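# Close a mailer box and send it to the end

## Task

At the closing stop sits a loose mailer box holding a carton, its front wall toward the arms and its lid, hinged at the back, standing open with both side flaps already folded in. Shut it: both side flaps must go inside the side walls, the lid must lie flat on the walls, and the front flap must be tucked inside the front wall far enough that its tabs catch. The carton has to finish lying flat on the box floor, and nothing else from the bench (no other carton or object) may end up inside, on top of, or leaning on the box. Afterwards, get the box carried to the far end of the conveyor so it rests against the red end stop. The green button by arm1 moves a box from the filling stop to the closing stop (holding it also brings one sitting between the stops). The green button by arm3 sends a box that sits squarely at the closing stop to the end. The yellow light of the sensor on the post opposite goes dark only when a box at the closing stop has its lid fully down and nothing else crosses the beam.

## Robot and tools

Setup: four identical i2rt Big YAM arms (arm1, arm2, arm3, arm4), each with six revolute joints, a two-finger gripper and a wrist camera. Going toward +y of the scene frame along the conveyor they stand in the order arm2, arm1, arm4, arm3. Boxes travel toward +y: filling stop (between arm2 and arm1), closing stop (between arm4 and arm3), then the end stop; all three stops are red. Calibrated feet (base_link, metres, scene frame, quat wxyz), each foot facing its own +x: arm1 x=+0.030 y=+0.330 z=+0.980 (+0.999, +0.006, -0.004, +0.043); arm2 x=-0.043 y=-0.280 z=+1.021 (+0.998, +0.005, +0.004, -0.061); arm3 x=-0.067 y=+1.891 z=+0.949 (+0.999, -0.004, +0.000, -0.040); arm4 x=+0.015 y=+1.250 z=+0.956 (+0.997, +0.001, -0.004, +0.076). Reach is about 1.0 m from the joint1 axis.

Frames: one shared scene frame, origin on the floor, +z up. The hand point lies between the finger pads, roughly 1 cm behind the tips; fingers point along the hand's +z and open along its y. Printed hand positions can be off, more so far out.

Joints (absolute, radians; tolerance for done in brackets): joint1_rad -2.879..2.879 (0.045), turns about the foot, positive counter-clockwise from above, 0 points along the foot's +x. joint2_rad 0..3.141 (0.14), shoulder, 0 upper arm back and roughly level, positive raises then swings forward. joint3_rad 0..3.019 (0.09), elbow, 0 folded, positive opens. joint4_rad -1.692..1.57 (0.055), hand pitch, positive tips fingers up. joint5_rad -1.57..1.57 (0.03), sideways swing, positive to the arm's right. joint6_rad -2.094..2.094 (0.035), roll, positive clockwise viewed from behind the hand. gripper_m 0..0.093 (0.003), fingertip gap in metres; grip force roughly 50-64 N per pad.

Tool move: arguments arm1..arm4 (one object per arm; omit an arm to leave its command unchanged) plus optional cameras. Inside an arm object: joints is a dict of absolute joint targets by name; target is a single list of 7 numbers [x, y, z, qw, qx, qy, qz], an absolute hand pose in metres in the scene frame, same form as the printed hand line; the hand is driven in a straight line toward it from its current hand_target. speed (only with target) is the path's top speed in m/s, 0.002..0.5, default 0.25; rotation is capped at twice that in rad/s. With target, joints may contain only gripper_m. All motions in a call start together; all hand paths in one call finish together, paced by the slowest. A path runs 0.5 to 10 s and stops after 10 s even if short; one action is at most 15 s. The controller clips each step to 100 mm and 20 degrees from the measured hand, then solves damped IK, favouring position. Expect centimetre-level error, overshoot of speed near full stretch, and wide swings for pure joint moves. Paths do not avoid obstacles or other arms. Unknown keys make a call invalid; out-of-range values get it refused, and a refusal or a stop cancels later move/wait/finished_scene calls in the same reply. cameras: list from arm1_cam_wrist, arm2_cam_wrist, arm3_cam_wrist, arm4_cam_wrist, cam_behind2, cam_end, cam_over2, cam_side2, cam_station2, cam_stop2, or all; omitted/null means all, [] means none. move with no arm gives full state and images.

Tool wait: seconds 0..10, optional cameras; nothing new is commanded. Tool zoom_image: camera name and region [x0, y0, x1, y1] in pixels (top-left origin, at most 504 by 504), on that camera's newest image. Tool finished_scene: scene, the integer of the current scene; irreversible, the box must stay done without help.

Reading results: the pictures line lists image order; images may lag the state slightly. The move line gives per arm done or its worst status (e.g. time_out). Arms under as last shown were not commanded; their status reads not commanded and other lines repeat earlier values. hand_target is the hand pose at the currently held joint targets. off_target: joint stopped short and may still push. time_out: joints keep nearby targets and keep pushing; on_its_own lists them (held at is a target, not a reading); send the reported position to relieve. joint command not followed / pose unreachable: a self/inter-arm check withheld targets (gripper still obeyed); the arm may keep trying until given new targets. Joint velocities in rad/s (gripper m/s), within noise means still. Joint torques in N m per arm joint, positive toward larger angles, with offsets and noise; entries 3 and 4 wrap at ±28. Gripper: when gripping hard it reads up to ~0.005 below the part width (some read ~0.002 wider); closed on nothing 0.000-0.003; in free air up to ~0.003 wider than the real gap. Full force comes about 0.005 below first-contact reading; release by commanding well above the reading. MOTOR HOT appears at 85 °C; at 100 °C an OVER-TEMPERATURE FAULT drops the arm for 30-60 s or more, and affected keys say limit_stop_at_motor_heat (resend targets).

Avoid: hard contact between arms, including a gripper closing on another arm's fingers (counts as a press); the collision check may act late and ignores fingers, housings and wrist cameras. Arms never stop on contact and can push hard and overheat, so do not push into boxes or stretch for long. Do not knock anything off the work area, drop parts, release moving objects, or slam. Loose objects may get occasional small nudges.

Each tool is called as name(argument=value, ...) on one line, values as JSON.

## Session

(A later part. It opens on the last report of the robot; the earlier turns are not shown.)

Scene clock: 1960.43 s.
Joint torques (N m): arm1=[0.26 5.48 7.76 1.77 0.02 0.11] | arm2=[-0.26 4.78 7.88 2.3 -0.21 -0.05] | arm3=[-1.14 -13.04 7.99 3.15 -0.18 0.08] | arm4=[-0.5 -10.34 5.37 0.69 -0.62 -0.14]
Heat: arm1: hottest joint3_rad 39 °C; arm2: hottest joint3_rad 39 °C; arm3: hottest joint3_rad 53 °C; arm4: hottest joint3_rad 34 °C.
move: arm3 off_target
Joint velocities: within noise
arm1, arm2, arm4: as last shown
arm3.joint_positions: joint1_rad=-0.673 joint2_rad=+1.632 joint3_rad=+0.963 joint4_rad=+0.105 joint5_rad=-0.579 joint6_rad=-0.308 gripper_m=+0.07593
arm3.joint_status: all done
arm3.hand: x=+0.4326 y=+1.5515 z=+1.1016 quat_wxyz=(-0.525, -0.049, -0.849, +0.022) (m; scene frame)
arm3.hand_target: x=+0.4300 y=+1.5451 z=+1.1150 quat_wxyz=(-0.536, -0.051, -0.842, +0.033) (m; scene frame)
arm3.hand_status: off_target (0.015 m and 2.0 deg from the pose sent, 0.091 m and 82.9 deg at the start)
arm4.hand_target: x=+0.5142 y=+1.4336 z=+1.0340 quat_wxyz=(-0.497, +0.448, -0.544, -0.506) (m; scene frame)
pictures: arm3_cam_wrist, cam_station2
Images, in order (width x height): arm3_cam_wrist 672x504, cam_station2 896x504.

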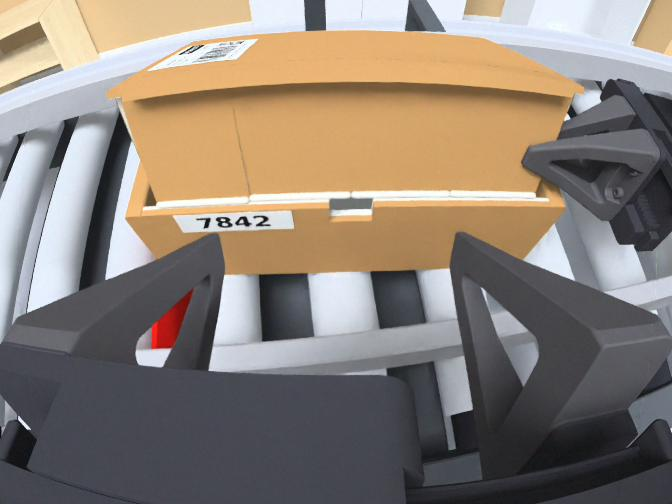

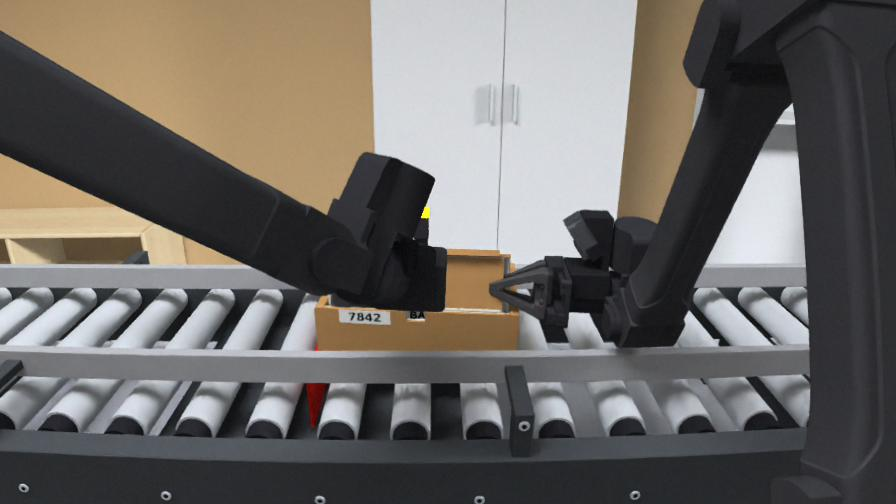

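move(arm3={"target": [0.465, 1.553, 1.070, 0.5363, 0.0515, 0.8418, -0.0328], "joints": {"gripper_m": 0.078}, "speed": 0.25}, cameras=[])

move(arm3={"target": [0.505, 1.553, 1.066, 0.5363, 0.0515, 0.8418, -0.0328], "speed": 0.1}, cameras=["arm3_cam_wrist", "cam_station2", "cam_over2"])

Scene clock: 2063.73 s.
Joint torques (N m): arm1=[0.32 5.89 7.73 1.76 0.03 0.11] | arm2=[-0.32 4.66 7.9 2.33 -0.21 -0.05] | arm3=[0.44 -11.22 8.76 3.23 -0.07 0.09] | arm4=[-0.5 -10.34 5.37 0.68 -0.62 -0.14]
Heat: arm1: hottest joint3_rad 39 °C; arm2: hottest joint3_rad 40 °C; arm3: hottest joint3_rad 53 °C; arm4: hottest joint3_rad 34 °C.
move: arm3 done
Joint velocities: within noise
arm1, arm2, arm4: as last shown
arm3.joint_positions: joint1_rad=-0.630 joint2_rad=+1.728 joint3_rad=+0.963 joint4_rad=+0.234 joint5_rad=-0.528 joint6_rad=-0.272 gripper_m=+0.07792
arm3.joint_status: all done
arm3.hand: x=+0.4560 y=+1.5547 z=+1.0673 quat_wxyz=(-0.529, -0.054, -0.846, +0.030) (m; scene frame)
arm3.hand_target: x=+0.4647 y=+1.5531 z=+1.0699 quat_wxyz=(-0.536, -0.052, -0.842, +0.033) (m; scene frame)
arm3.hand_status: done (0.010 m and 1.0 deg from the pose sent, 0.045 m and 2.0 deg at the start)
pictures: none
No camera images: "cameras" was empty.

Scene clock: 2064.90 s.
Joint torques (N m): arm1=[0.15 5.66 7.76 1.77 0.04 0.09] | arm2=[-0.32 4.66 7.86 2.32 -0.21 -0.05] | arm3=[0.15 -11.58 10.81 2.96 -0.07 0.07] | arm4=[-0.5 -10.34 5.37 0.69 -0.62 -0.14]
Heat: arm1: hottest joint3_rad 39 °C; arm2: hottest joint3_rad 40 °C; arm3: hottest joint3_rad 53 °C; arm4: hottest joint3_rad 34 °C.
move: arm3 off_target
Joint velocities: within noise
arm1, arm2, arm4: as last shown
arm3.joint_positions: joint1_rad=-0.581 joint2_rad=+1.786 joint3_rad=+1.022 joint4_rad=+0.235 joint5_rad=-0.485 joint6_rad=-0.245 gripper_m=+0.07792
arm3.joint_status: not commanded
arm3.hand: x=+0.4873 y=+1.5603 z=+1.0582 quat_wxyz=(-0.525, -0.056, -0.849, +0.028) (m; scene frame)
arm3.hand_target: x=+0.5041 y=+1.5538 z=+1.0663 quat_wxyz=(-0.536, -0.051, -0.842, +0.033) (m; scene frame)
arm3.hand_status: off_target (0.021 m and 1.7 deg from the pose sent, 0.049 m and 1.0 deg at the start)
pictures: arm3_cam_wrist, cam_over2, cam_station2
Images, in order (width x height): arm3_cam_wrist 672x504, cam_over2 896x504, cam_station2 896x504.

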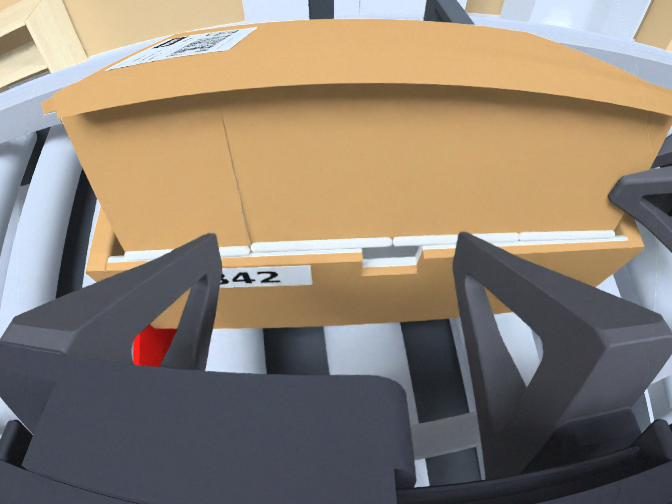

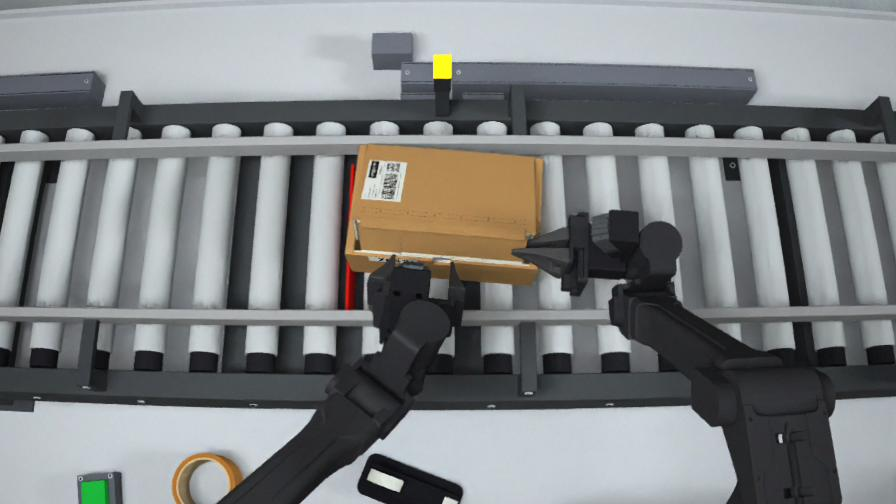

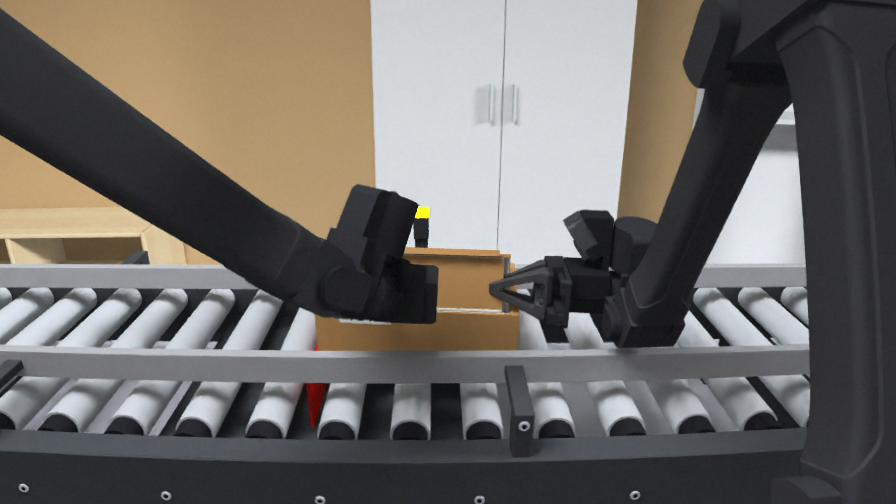

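zoom_image(camera="cam_over2", region=[340, 205, 550, 315])

zoom_image(camera="arm3_cam_wrist", region=[80, 180, 380, 340])

zoom_image(camera="arm3_cam_wrist", region=[360, 180, 660, 340])

Scaled by 2.400 from the camera's 896x504 image, which has a finer 1280x720 frame.

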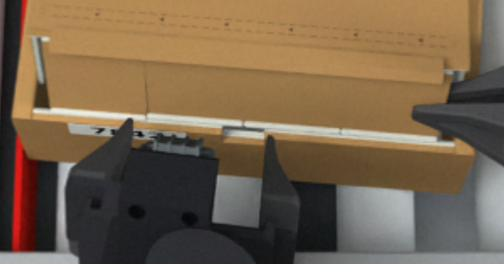

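Scaled by 1.680 from the camera's 672x504 image, which has a finer 960x720 frame.

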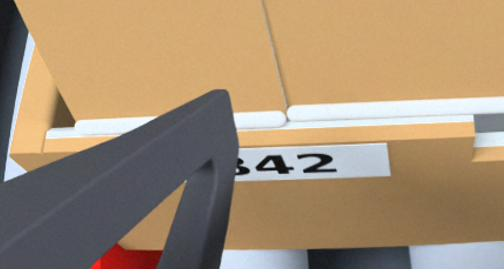

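Scaled by 1.680 from the camera's 672x504 image, which has a finer 960x720 frame.

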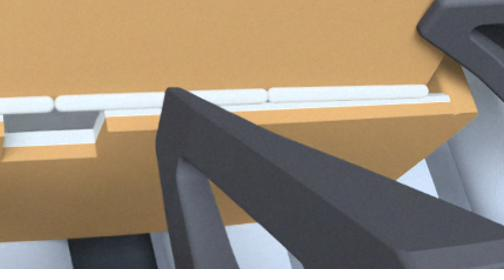

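move(arm3={"target": [0.530, 1.561, 1.066, 0.5363, 0.0515, 0.8418, -0.0328], "joints": {"gripper_m": 0.090}, "speed": 0.08}, cameras=["arm3_cam_wrist", "cam_over2"])

zoom_image(camera="arm3_cam_wrist", region=[80, 180, 380, 340])

zoom_image(camera="arm3_cam_wrist", region=[360, 180, 660, 340])

Scene clock: 2092.00 s.
Joint torques (N m): arm1=[-0.03 5.77 7.75 1.73 0.04 0.11] | arm2=[-0.32 4.78 7.87 2.3 -0.21 -0.05] | arm3=[0.44 -11.81 11.15 2.74 -0.01 0.07] | arm4=[-0.5 -10.34 5.37 0.7 -0.62 -0.14]
Heat: arm1: hottest joint3_rad 39 °C; arm2: hottest joint3_rad 40 °C; arm3: hottest joint3_rad 52 °C; arm4: hottest joint3_rad 34 °C.
move: arm3 off_target
Joint velocities: within noise
arm1, arm2, arm4: as last shown
arm3.joint_positions: joint1_rad=-0.543 joint2_rad=+1.816 joint3_rad=+1.066 joint4_rad=+0.235 joint5_rad=-0.450 joint6_rad=-0.224 gripper_m=+0.08993
arm3.joint_status: all done
arm3.hand: x=+0.5113 y=+1.5670 z=+1.0589 quat_wxyz=(-0.527, -0.055, -0.848, +0.029) (m; scene frame)
arm3.hand_target: x=+0.5290 y=+1.5618 z=+1.0661 quat_wxyz=(-0.536, -0.052, -0.842, +0.033) (m; scene frame)
arm3.hand_status: off_target (0.021 m and 1.4 deg from the pose sent, 0.044 m and 1.7 deg at the start)
arm4.joint_positions: joint1_rad=-0.128 joint2_rad=+2.044 joint3_rad=+0.896 joint4_rad=+1.211 joint5_rad=-1.442 joint6_rad=+0.162 gripper_m=+0.00649
pictures: arm3_cam_wrist, cam_over2
Images, in order (width x height): arm3_cam_wrist 672x504, cam_over2 896x504.

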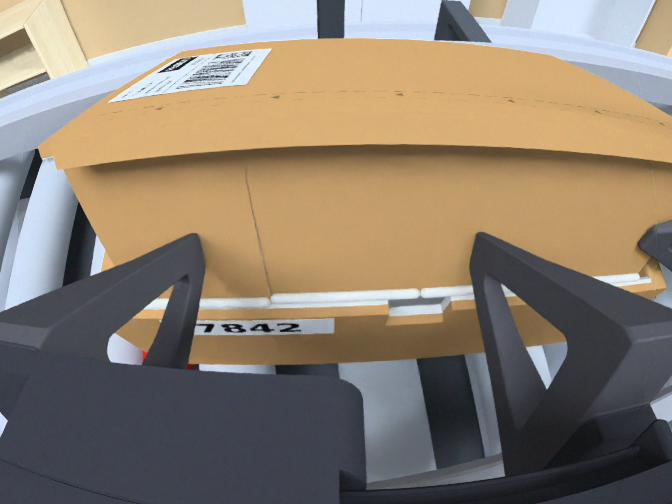

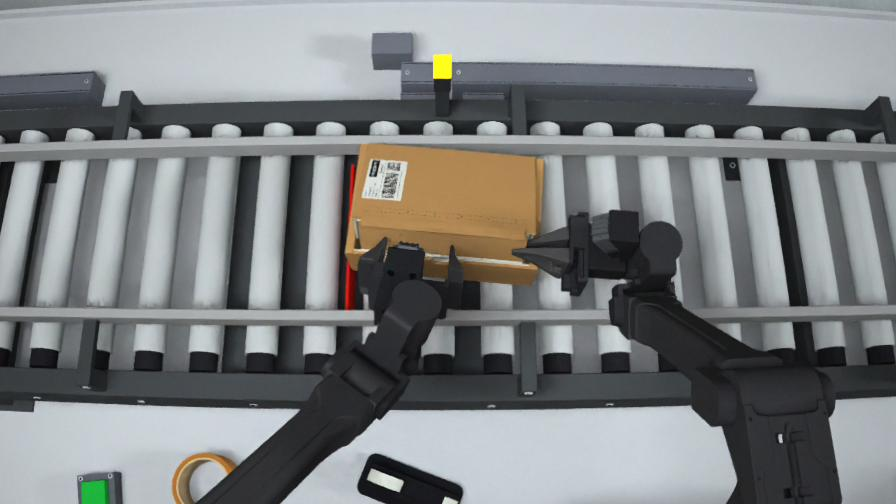

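Scaled by 1.680 from the camera's 672x504 image, which has a finer 960x720 frame.

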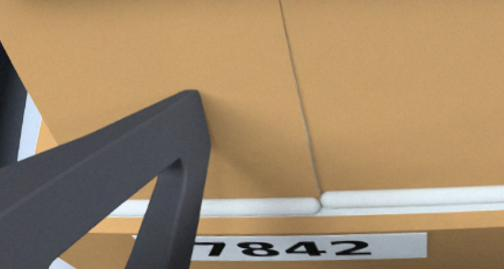

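Scaled by 1.680 from the camera's 672x504 image, which has a finer 960x720 frame.

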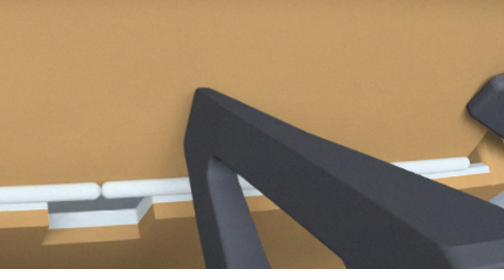

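move(arm3={"target": [0.555, 1.561, 1.058, 0.5363, 0.0515, 0.8418, -0.0328], "speed": 0.08}, arm4={"target": [0.518, 1.4338, 1.0345, 0.4956, -0.4498, 0.5456, 0.5044], "speed": 0.05}, cameras=["arm3_cam_wrist", "cam_over2"])

zoom_image(camera="arm3_cam_wrist", region=[80, 180, 380, 340])

zoom_image(camera="arm3_cam_wrist", region=[360, 180, 660, 340])

Scene clock: 2101.33 s.
Joint torques (N m): arm1=[0.26 5.6 7.73 1.72 0.03 0.11] | arm2=[-0.32 4.66 7.87 2.32 -0.21 -0.05] | arm3=[1.32 -12.34 11.78 2.77 -0.14 0.08] | arm4=[-0.5 -10.34 5.91 0.58 -0.7 -0.21]
Heat: arm1: hottest joint3_rad 39 °C; arm2: hottest joint3_rad 40 °C; arm3: hottest joint3_rad 53 °C; arm4: hottest joint3_rad 34 °C.
move: arm3 off_target; arm4 off_target
Joint velocities: within noise
arm1, arm2: as last shown
arm3.joint_positions: joint1_rad=-0.528 joint2_rad=+1.866 joint3_rad=+1.115 joint4_rad=+0.235 joint5_rad=-0.424 joint6_rad=-0.210 gripper_m=+0.08994
arm3.joint_status: not commanded
arm3.hand: x=+0.5289 y=+1.5612 z=+1.0493 quat_wxyz=(-0.524, -0.062, -0.849, +0.032) (m; scene frame)
arm3.hand_target: x=+0.5533 y=+1.5623 z=+1.0584 quat_wxyz=(-0.536, -0.051, -0.842, +0.033) (m; scene frame)
arm3.hand_status: off_target (0.028 m and 2.0 deg from the pose sent, 0.044 m and 1.4 deg at the start)
arm4.joint_positions: joint1_rad=-0.128 joint2_rad=+2.045 joint3_rad=+0.899 joint4_rad=+1.211 joint5_rad=-1.440 joint6_rad=+0.174 gripper_m=+0.00651
arm4.joint_status: not commanded
arm4.hand: x=+0.5189 y=+1.4321 z=+1.0553 quat_wxyz=(-0.504, +0.443, -0.545, -0.502) (m; scene frame)
arm4.hand_target: x=+0.5173 y=+1.4336 z=+1.0350 quat_wxyz=(-0.497, +0.448, -0.544, -0.506) (m; scene frame)
arm4.hand_status: off_target (0.021 m and 1.3 deg from the pose sent, 0.021 m and 1.4 deg at the start)
pictures: arm3_cam_wrist, cam_over2
Images, in order (width x height): arm3_cam_wrist 672x504, cam_over2 896x504.

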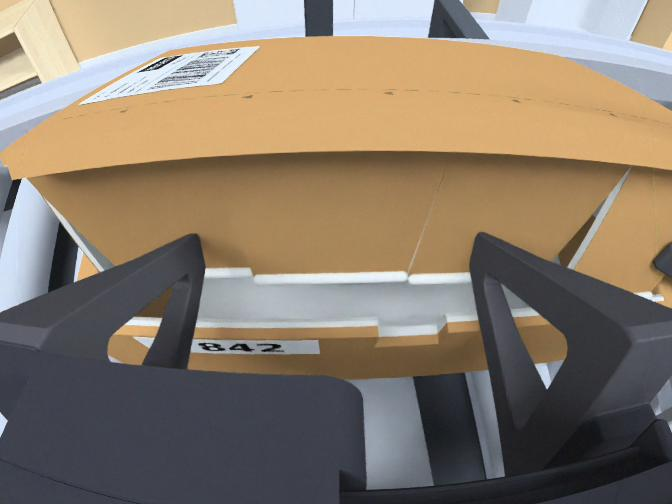

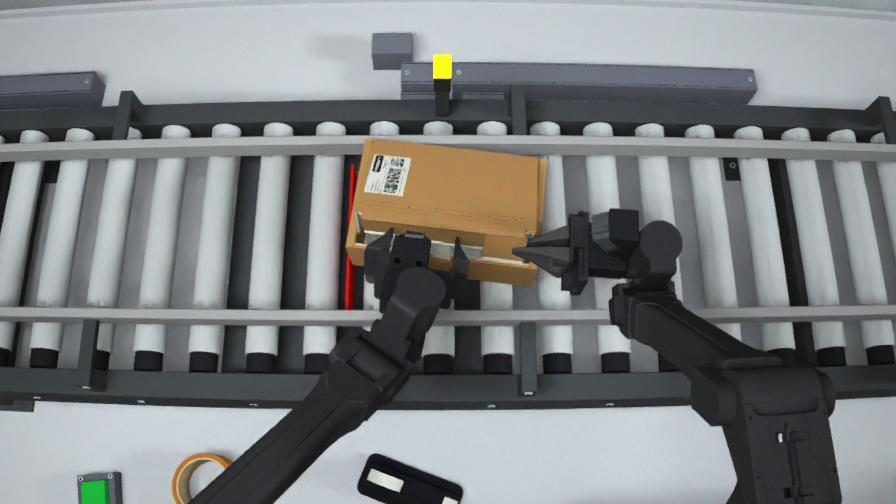

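Scaled by 1.680 from the camera's 672x504 image, which has a finer 960x720 frame.

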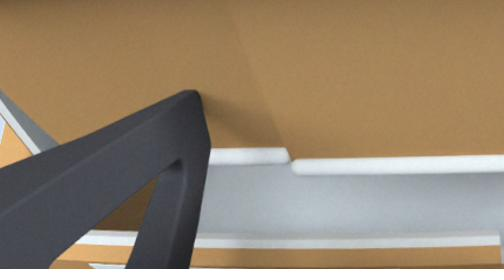

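Scaled by 1.680 from the camera's 672x504 image, which has a finer 960x720 frame.

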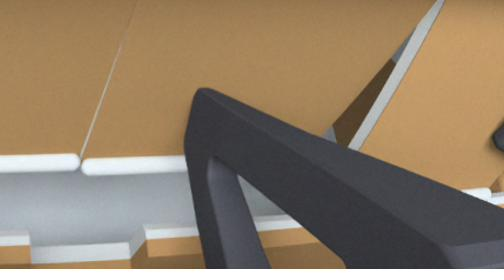

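zoom_image(camera="arm3_cam_wrist", region=[540, 150, 650, 290])

zoom_image(camera="arm3_cam_wrist", region=[20, 160, 220, 340])

zoom_image(camera="cam_over2", region=[340, 205, 550, 315])

Scaled by 3.600 from the camera's 672x504 image, which has a finer 960x720 frame.

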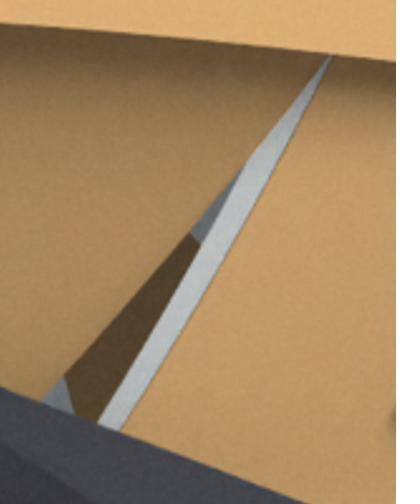

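Scaled by 2.520 from the camera's 672x504 image, which has a finer 960x720 frame.

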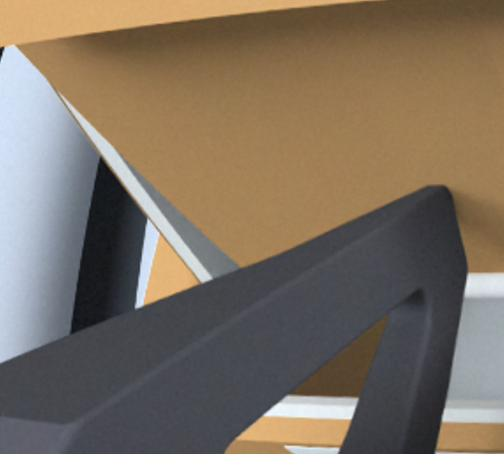

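Scaled by 2.400 from the camera's 896x504 image, which has a finer 1280x720 frame.

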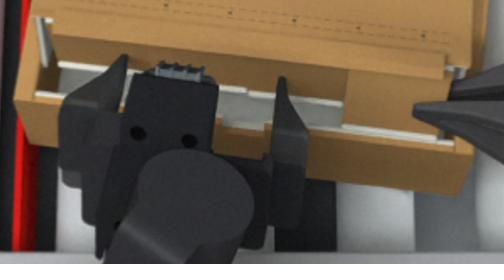

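wait(seconds=0.1, cameras=["cam_station2", "arm4_cam_wrist", "arm3_cam_wrist"])

zoom_image(camera="cam_station2", region=[305, 240, 535, 350])

zoom_image(camera="arm4_cam_wrist", region=[290, 100, 450, 260])

zoom_image(camera="arm3_cam_wrist", region=[190, 260, 500, 350])

Scene clock: 2130.43 s.
Joint torques (N m): arm1=[-0.03 5.36 7.69 1.76 0.05 0.1] | arm2=[-0.32 4.66 7.87 2.33 -0.21 -0.05] | arm3=[1.38 -12.34 11.78 2.77 -0.17 0.05] | arm4=[-0.5 -10.34 5.9 0.58 -0.7 -0.21]
Heat: arm1: hottest joint3_rad 39 °C; arm2: hottest joint3_rad 40 °C; arm3: hottest joint3_rad 59 °C; arm4: hottest joint3_rad 34 °C.
Joint velocities: within noise
arm1.joint_positions: joint1_rad=+0.141 joint2_rad=+0.424 joint3_rad=+1.369 joint4_rad=-1.152 joint5_rad=+0.141 joint6_rad=-0.395 gripper_m=+0.09396
arm1.joint_status: not commanded
arm1.hand: x=+0.1935 y=+0.3358 z=+1.5886 quat_wxyz=(-0.626, +0.190, -0.749, +0.104) (m; scene frame)
arm1.hand_target: x=+0.1892 y=+0.3347 z=+1.5990 quat_wxyz=(-0.636, +0.187, -0.742, +0.104) (m; scene frame)
arm1.hand_status: not commanded
arm2.joint_positions: joint1_rad=+0.016 joint2_rad=+0.445 joint3_rad=+1.415 joint4_rad=-1.206 joint5_rad=-0.131 joint6_rad=-0.177 gripper_m=+0.09396
arm2.joint_status: not commanded
arm2.hand: x=+0.1259 y=-0.2820 z=+1.6325 quat_wxyz=(-0.616, +0.065, -0.785, +0.032) (m; scene frame)
arm2.hand_target: x=+0.1212 y=-0.2816 z=+1.6411 quat_wxyz=(-0.624, +0.065, -0.778, +0.034) (m; scene frame)
arm2.hand_status: not commanded
arm3.joint_positions: joint1_rad=-0.528 joint2_rad=+1.866 joint3_rad=+1.115 joint4_rad=+0.235 joint5_rad=-0.423 joint6_rad=-0.210 gripper_m=+0.08994
arm3.joint_status: not commanded
arm3.hand: x=+0.5289 y=+1.5612 z=+1.0493 quat_wxyz=(-0.524, -0.062, -0.849, +0.032) (m; scene frame)
arm3.hand_target: x=+0.5533 y=+1.5623 z=+1.0584 quat_wxyz=(-0.536, -0.052, -0.842, +0.033) (m; scene frame)
arm3.hand_status: off_target (0.028 m and 2.1 deg from the pose sent, 0.044 m and 1.4 deg at the start)
arm4.joint_positions: joint1_rad=-0.128 joint2_rad=+2.045 joint3_rad=+0.899 joint4_rad=+1.211 joint5_rad=-1.440 joint6_rad=+0.174 gripper_m=+0.00651
arm4.joint_status: not commanded
arm4.hand: x=+0.5189 y=+1.4321 z=+1.0553 quat_wxyz=(-0.504, +0.443, -0.545, -0.502) (m; scene frame)
arm4.hand_target: x=+0.5173 y=+1.4336 z=+1.0350 quat_wxyz=(-0.497, +0.448, -0.544, -0.506) (m; scene frame)
arm4.hand_status: off_target (0.021 m and 1.3 deg from the pose sent, 0.021 m and 1.4 deg at the start)
wait: 0.10 s; at rest from the start
pictures: arm3_cam_wrist, arm4_cam_wrist, cam_station2
Images, in order (width x height): arm3_cam_wrist 672x504, arm4_cam_wrist 672x504, cam_station2 896x504.

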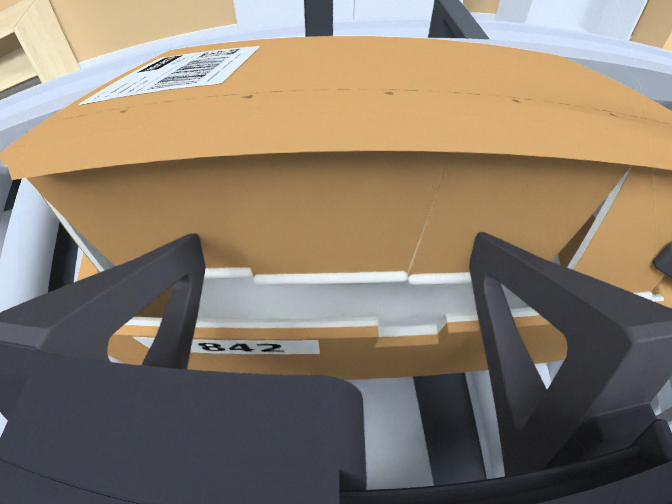

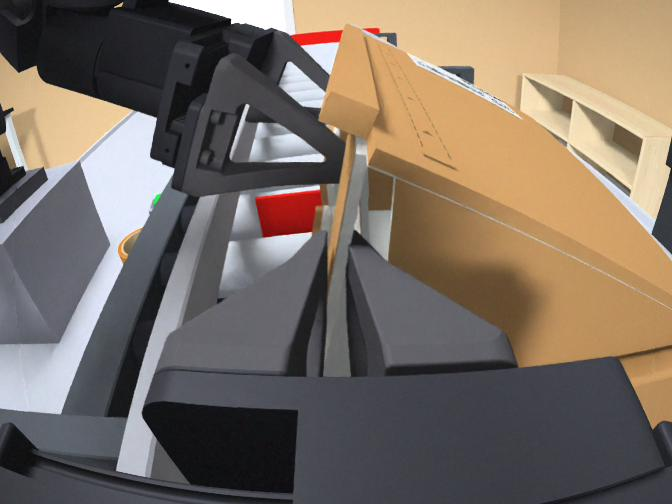

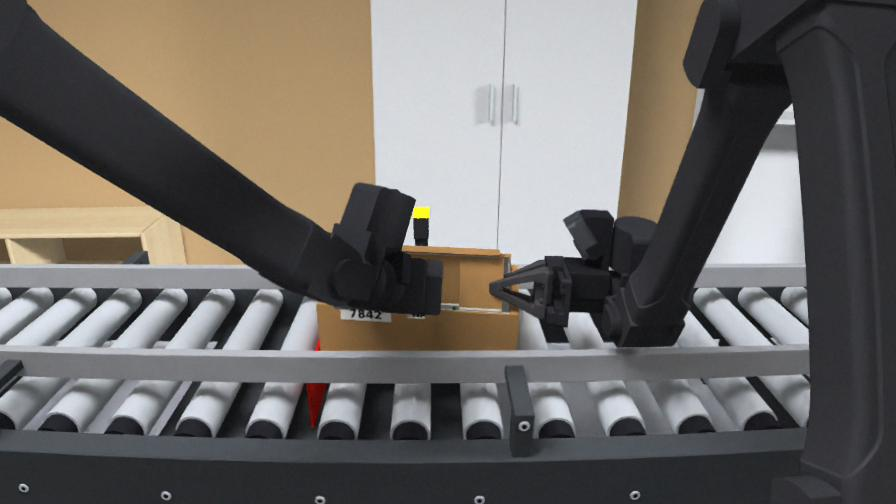

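Scaled by 2.191 from the camera's 896x504 image, which has a finer 1280x720 frame.

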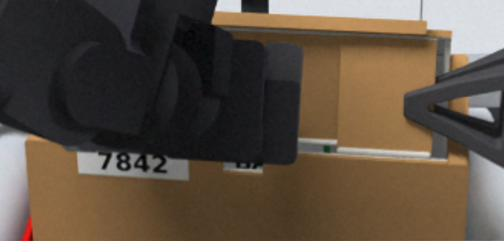

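Scaled by 3.150 from the camera's 672x504 image, which has a finer 960x720 frame.

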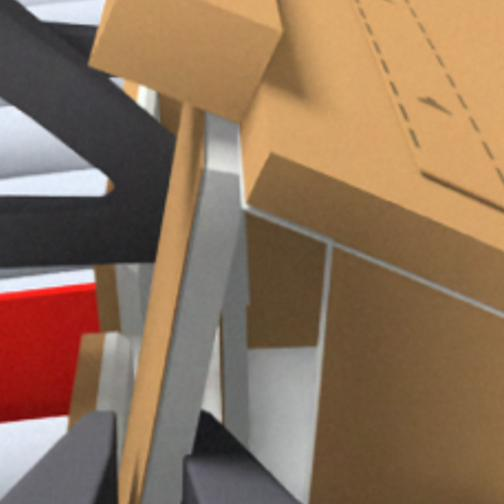

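Scaled by 1.626 from the camera's 672x504 image, which has a finer 960x720 frame.

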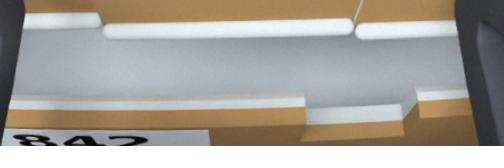

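move(arm4={"target": [0.520, 1.4338, 1.0745, 0.4956, -0.4498, 0.5456, 0.5044], "joints": {"gripper_m": 0.009}, "speed": 0.1}, cameras=["arm4_cam_wrist"])

move(arm4={"joints": {"gripper_m": 0.001}}, cameras=[])

move(arm4={"target": [0.520, 1.4338, 1.035, 0.4956, -0.4498, 0.5456, 0.5044], "speed": 0.08}, cameras=["arm3_cam_wrist", "arm4_cam_wrist", "cam_station2"])

Scene clock: 2147.00 s.
Joint torques (N m): arm1=[0.21 5.71 7.75 1.76 0.06 0.09] | arm2=[-0.32 4.72 7.86 2.32 -0.21 -0.05] | arm3=[1.2 -12.22 11.63 2.73 -0.15 0.07] | arm4=[-0.44 -15.68 5.94 0.73 -0.53 0.01]
Heat: arm1: hottest joint3_rad 39 °C; arm2: hottest joint3_rad 40 °C; arm3: hottest joint3_rad 60 °C; arm4: hottest joint3_rad 34 °C.
move: arm4 off_target
Joint velocities: within noise
arm1, arm2: as last shown
arm3.joint_positions: joint1_rad=-0.528 joint2_rad=+1.866 joint3_rad=+1.118 joint4_rad=+0.235 joint5_rad=-0.423 joint6_rad=-0.209 gripper_m=+0.08994
arm3.joint_status: not commanded
arm3.hand: x=+0.5297 y=+1.5609 z=+1.0502 quat_wxyz=(-0.524, -0.062, -0.849, +0.033) (m; scene frame)
arm3.hand_target: x=+0.5533 y=+1.5621 z=+1.0584 quat_wxyz=(-0.536, -0.052, -0.842, +0.033) (m; scene frame)
arm3.hand_status: not commanded
arm4.joint_positions: joint1_rad=-0.128 joint2_rad=+2.009 joint3_rad=+0.899 joint4_rad=+1.059 joint5_rad=-1.446 joint6_rad=+0.108 gripper_m=+0.00894
arm4.joint_status: all done
arm4.hand: x=+0.5192 y=+1.4322 z=+1.0585 quat_wxyz=(-0.487, +0.435, -0.559, -0.512) (m; scene frame)
arm4.hand_target: x=+0.5199 y=+1.4338 z=+1.0743 quat_wxyz=(-0.496, +0.450, -0.545, -0.505) (m; scene frame)
arm4.hand_status: off_target (0.016 m and 2.7 deg from the pose sent, 0.019 m and 1.3 deg at the start)
pictures: arm4_cam_wrist
Images, in order (width x height): arm4_cam_wrist 672x504.

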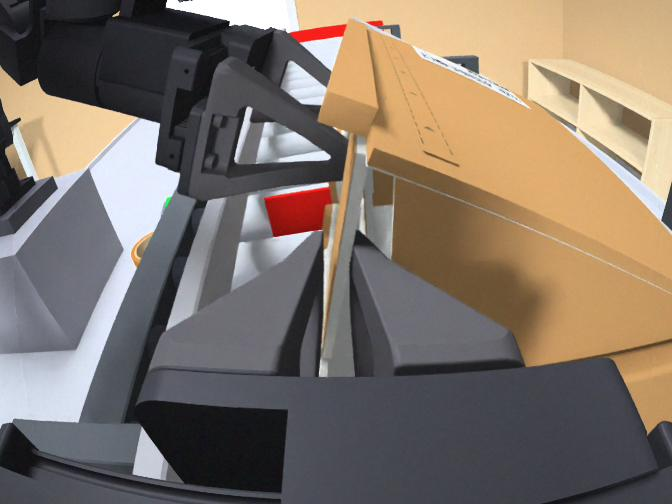

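Scene clock: 2147.70 s.
Joint torques (N m): arm1=[0.21 5.42 7.69 1.77 0.04 0.1] | arm2=[-0.38 4.72 7.86 2.3 -0.21 -0.05] | arm3=[1.14 -12.1 11.62 2.73 -0.15 0.07] | arm4=[-0.5 -15.85 5.97 1.06 -1.03 -0.11]
Heat: arm1: hottest joint3_rad 39 °C; arm2: hottest joint3_rad 40 °C; arm3: hottest joint3_rad 60 °C; arm4: hottest joint3_rad 34 °C.
move: arm4 done
Joint velocities: within noise
arm1, arm2: as last shown
arm3.joint_positions: joint1_rad=-0.528 joint2_rad=+1.867 joint3_rad=+1.118 joint4_rad=+0.235 joint5_rad=-0.423 joint6_rad=-0.209 gripper_m=+0.08994
arm3.joint_status: not commanded
arm3.hand: x=+0.5298 y=+1.5612 z=+1.0499 quat_wxyz=(-0.524, -0.062, -0.849, +0.032) (m; scene frame)
arm3.hand_target: x=+0.5534 y=+1.5623 z=+1.0585 quat_wxyz=(-0.536, -0.052, -0.842, +0.033) (m; scene frame)
arm3.hand_status: not commanded
arm4.joint_positions: joint1_rad=-0.128 joint2_rad=+2.009 joint3_rad=+0.899 joint4_rad=+1.050 joint5_rad=-1.434 joint6_rad=+0.118 gripper_m=+0.00232
arm4.joint_status: all done
arm4.hand: x=+0.5213 y=+1.4320 z=+1.0576 quat_wxyz=(-0.485, +0.426, -0.566, -0.513) (m; scene frame)
arm4.hand_target: x=+0.5199 y=+1.4338 z=+1.0743 quat_wxyz=(-0.496, +0.450, -0.545, -0.505) (m; scene frame)
arm4.hand_status: not commanded
pictures: none
No camera images: "cameras" was empty.

Scene clock: 2148.97 s.
Joint torques (N m): arm1=[0.03 5.48 7.68 1.8 0.04 0.11] | arm2=[-0.26 4.78 7.87 2.33 -0.21 -0.05] | arm3=[1.26 -13.16 11.59 2.66 -0.18 0.06] | arm4=[-0.44 -11.52 6.04 1.58 -1.05 -0.12]
Heat: arm1: hottest joint3_rad 39 °C; arm2: hottest joint3_rad 40 °C; arm3: hottest joint3_rad 60 °C; arm4: hottest joint3_rad 34 °C.
move: arm4 off_target
Joint velocities: within noise
arm1, arm2: as last shown
arm3.joint_positions: joint1_rad=-0.528 joint2_rad=+1.878 joint3_rad=+1.118 joint4_rad=+0.235 joint5_rad=-0.423 joint6_rad=-0.208 gripper_m=+0.08994
arm3.joint_status: not commanded
arm3.hand: x=+0.5294 y=+1.5613 z=+1.0426 quat_wxyz=(-0.520, -0.064, -0.851, +0.030) (m; scene frame)
arm3.hand_target: x=+0.5534 y=+1.5623 z=+1.0584 quat_wxyz=(-0.536, -0.051, -0.842, +0.033) (m; scene frame)
arm3.hand_status: not commanded
arm4.joint_positions: joint1_rad=-0.128 joint2_rad=+2.045 joint3_rad=+0.903 joint4_rad=+1.111 joint5_rad=-1.433 joint6_rad=+0.105 gripper_m=+0.00221
arm4.joint_status: not commanded
arm4.hand: x=+0.5220 y=+1.4318 z=+1.0469 quat_wxyz=(-0.497, +0.437, -0.556, -0.503) (m; scene frame)
arm4.hand_target: x=+0.5197 y=+1.4337 z=+1.0352 quat_wxyz=(-0.495, +0.450, -0.546, -0.504) (m; scene frame)
arm4.hand_status: off_target (0.012 m and 2.0 deg from the pose sent, 0.023 m and 3.9 deg at the start)
pictures: arm3_cam_wrist, arm4_cam_wrist, cam_station2
Images, in order (width x height): arm3_cam_wrist 672x504, arm4_cam_wrist 672x504, cam_station2 896x504.

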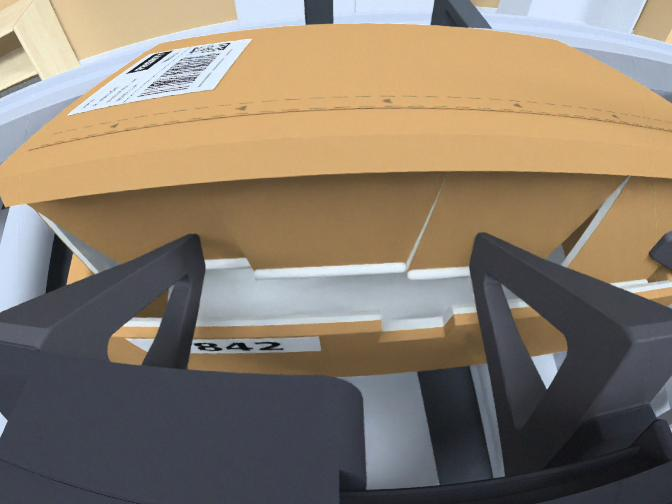

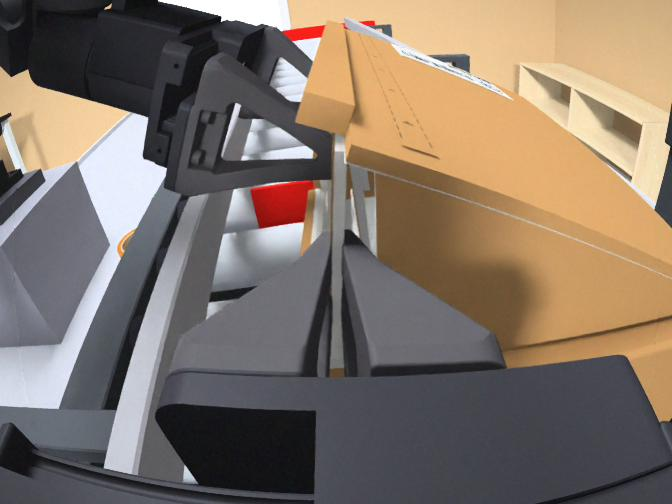

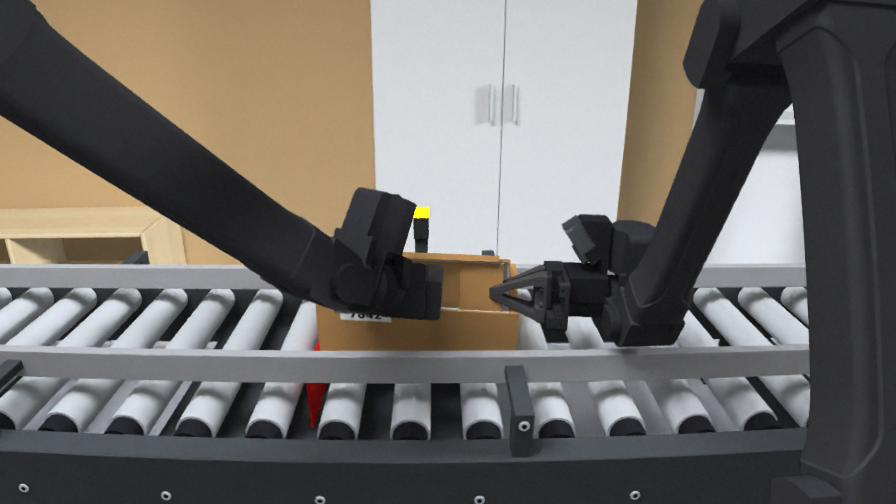

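zoom_image(camera="arm4_cam_wrist", region=[290, 100, 450, 260])

zoom_image(camera="cam_station2", region=[425, 240, 535, 330])

zoom_image(camera="arm3_cam_wrist", region=[420, 160, 672, 340])

Scaled by 3.150 from the camera's 672x504 image, which has a finer 960x720 frame.

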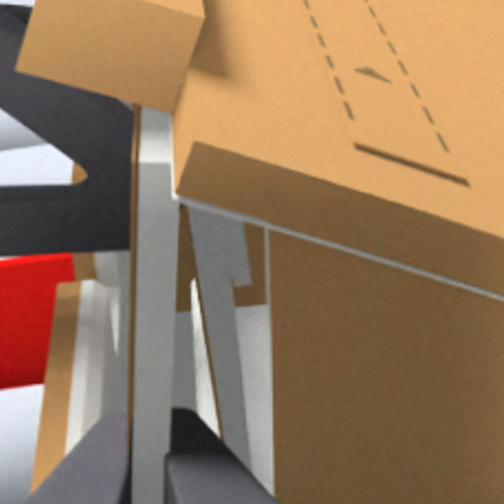

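Scaled by 4.582 from the camera's 896x504 image, which has a finer 1280x720 frame.

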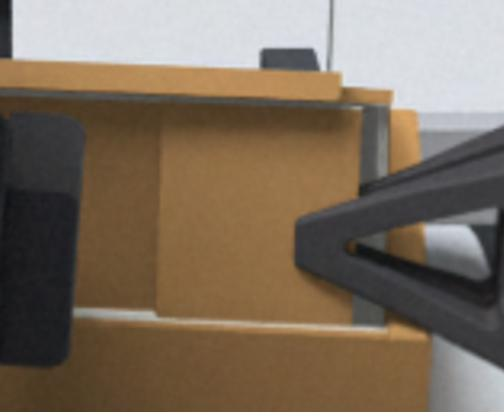

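Scaled by 2.000 from the camera's 672x504 image, which has a finer 960x720 frame.

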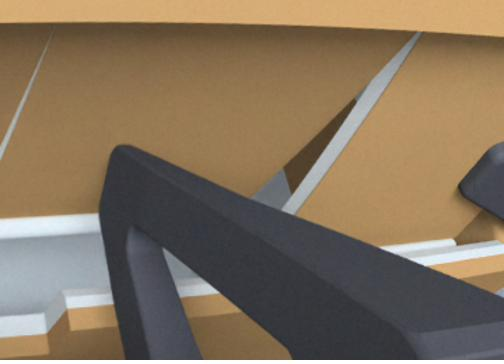

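move(arm3={"target": [0.546, 1.5615, 1.068, 0.5363, 0.0515, 0.8418, -0.0328], "speed": 0.05}, arm4={"target": [0.5195, 1.4338, 1.016, 0.4956, -0.4498, 0.5456, 0.5044], "speed": 0.05}, cameras=["arm3_cam_wrist", "arm4_cam_wrist", "cam_station2"])

zoom_image(camera="arm3_cam_wrist", region=[180, 200, 672, 340])

zoom_image(camera="cam_station2", region=[425, 240, 535, 330])

Scene clock: 2178.70 s.
Joint torques (N m): arm1=[0.03 5.66 7.76 1.84 0.05 0.09] | arm2=[-0.38 4.66 7.88 2.32 -0.21 -0.05] | arm3=[0.56 -15.91 10.45 2.24 -0.46 0] | arm4=[-0.26 -9.52 5.3 1.14 -0.71 -0.26]
Heat: arm1: hottest joint3_rad 39 °C; arm2: hottest joint3_rad 40 °C; arm3: hottest joint3_rad 57 °C; arm4: hottest joint3_rad 34 °C.
move: arm3 off_target; arm4 off_target
Joint velocities: within noise
arm1, arm2: as last shown
arm3.joint_positions: joint1_rad=-0.528 joint2_rad=+1.878 joint3_rad=+1.118 joint4_rad=+0.230 joint5_rad=-0.423 joint6_rad=-0.208 gripper_m=+0.08994
arm3.joint_status: not commanded
arm3.hand: x=+0.5290 y=+1.5616 z=+1.0417 quat_wxyz=(-0.518, -0.065, -0.852, +0.029) (m; scene frame)
arm3.hand_target: x=+0.5449 y=+1.5623 z=+1.0682 quat_wxyz=(-0.536, -0.052, -0.842, +0.033) (m; scene frame)
arm3.hand_status: off_target (0.031 m and 2.9 deg from the pose sent, 0.030 m and 2.6 deg at the start)
arm4.joint_positions: joint1_rad=-0.130 joint2_rad=+2.072 joint3_rad=+0.915 joint4_rad=+1.198 joint5_rad=-1.441 joint6_rad=+0.147 gripper_m=+0.00221
arm4.joint_status: not commanded
arm4.hand: x=+0.5237 y=+1.4311 z=+1.0449 quat_wxyz=(-0.505, +0.444, -0.546, -0.500) (m; scene frame)
arm4.hand_target: x=+0.5182 y=+1.4336 z=+1.0170 quat_wxyz=(-0.496, +0.449, -0.545, -0.505) (m; scene frame)
arm4.hand_status: off_target (0.029 m and 1.3 deg from the pose sent, 0.031 m and 2.0 deg at the start)
pictures: arm3_cam_wrist, arm4_cam_wrist, cam_station2
Images, in order (width x height): arm3_cam_wrist 672x504, arm4_cam_wrist 672x504, cam_station2 896x504.

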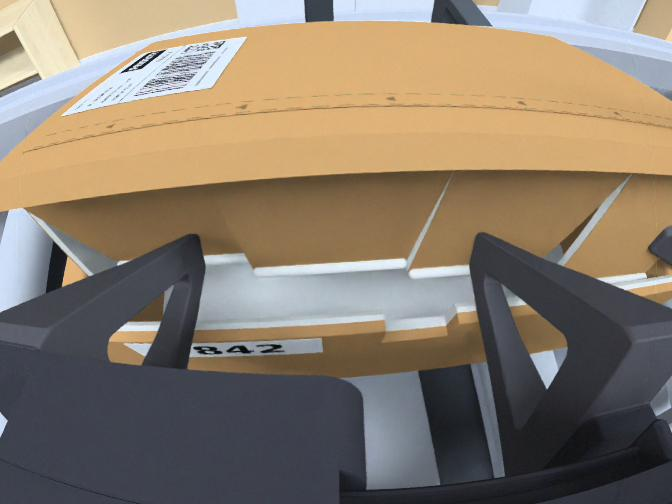

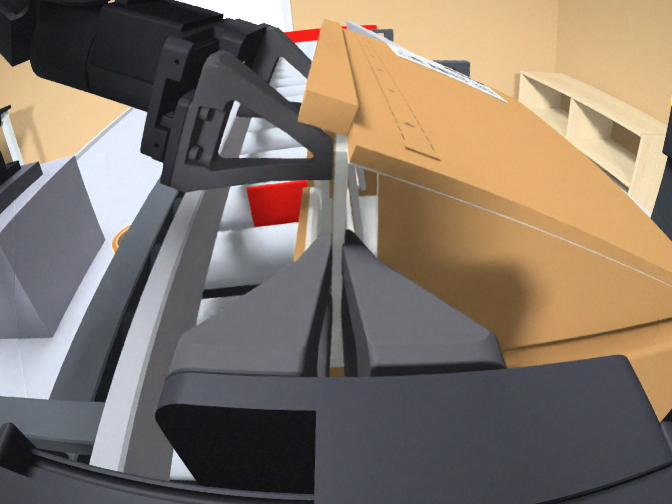

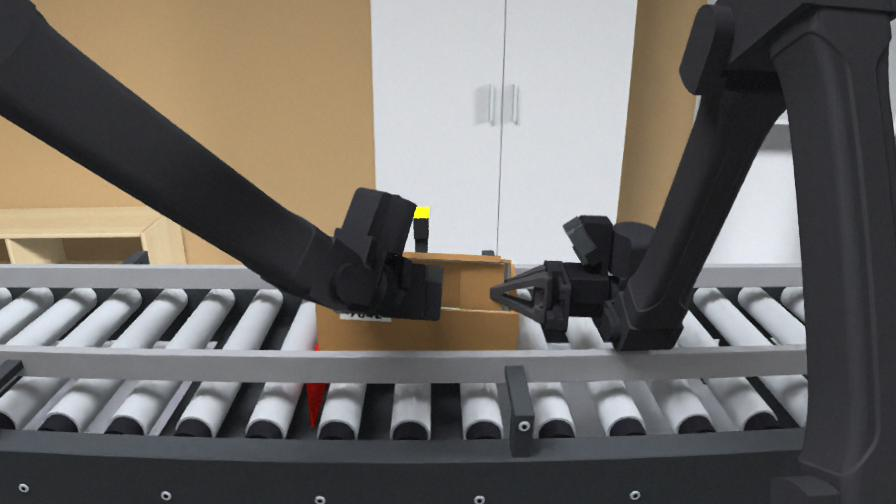

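Scaled by 1.024 from the camera's 672x504 image, which has a finer 960x720 frame.

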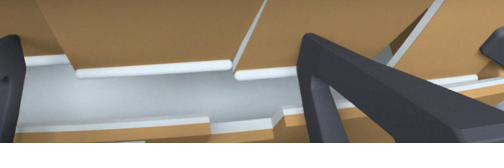

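Scaled by 4.582 from the camera's 896x504 image, which has a finer 1280x720 frame.

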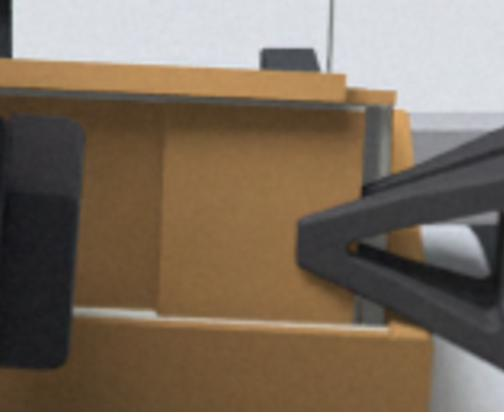

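zoom_image(camera="arm4_cam_wrist", region=[280, 110, 420, 260])

zoom_image(camera="arm3_cam_wrist", region=[0, 180, 260, 350])

zoom_image(camera="arm3_cam_wrist", region=[420, 160, 672, 340])

Scaled by 3.360 from the camera's 672x504 image, which has a finer 960x720 frame.

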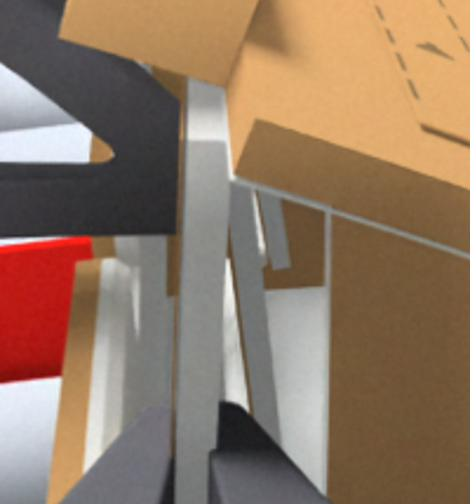

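Scaled by 1.938 from the camera's 672x504 image, which has a finer 960x720 frame.

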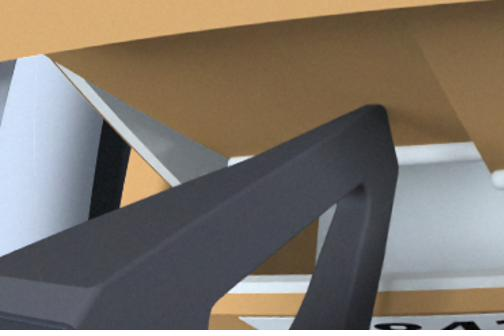

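Scaled by 2.000 from the camera's 672x504 image, which has a finer 960x720 frame.

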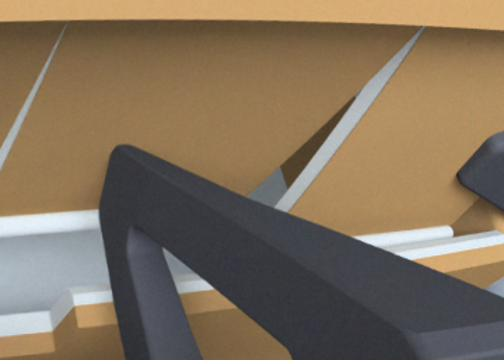

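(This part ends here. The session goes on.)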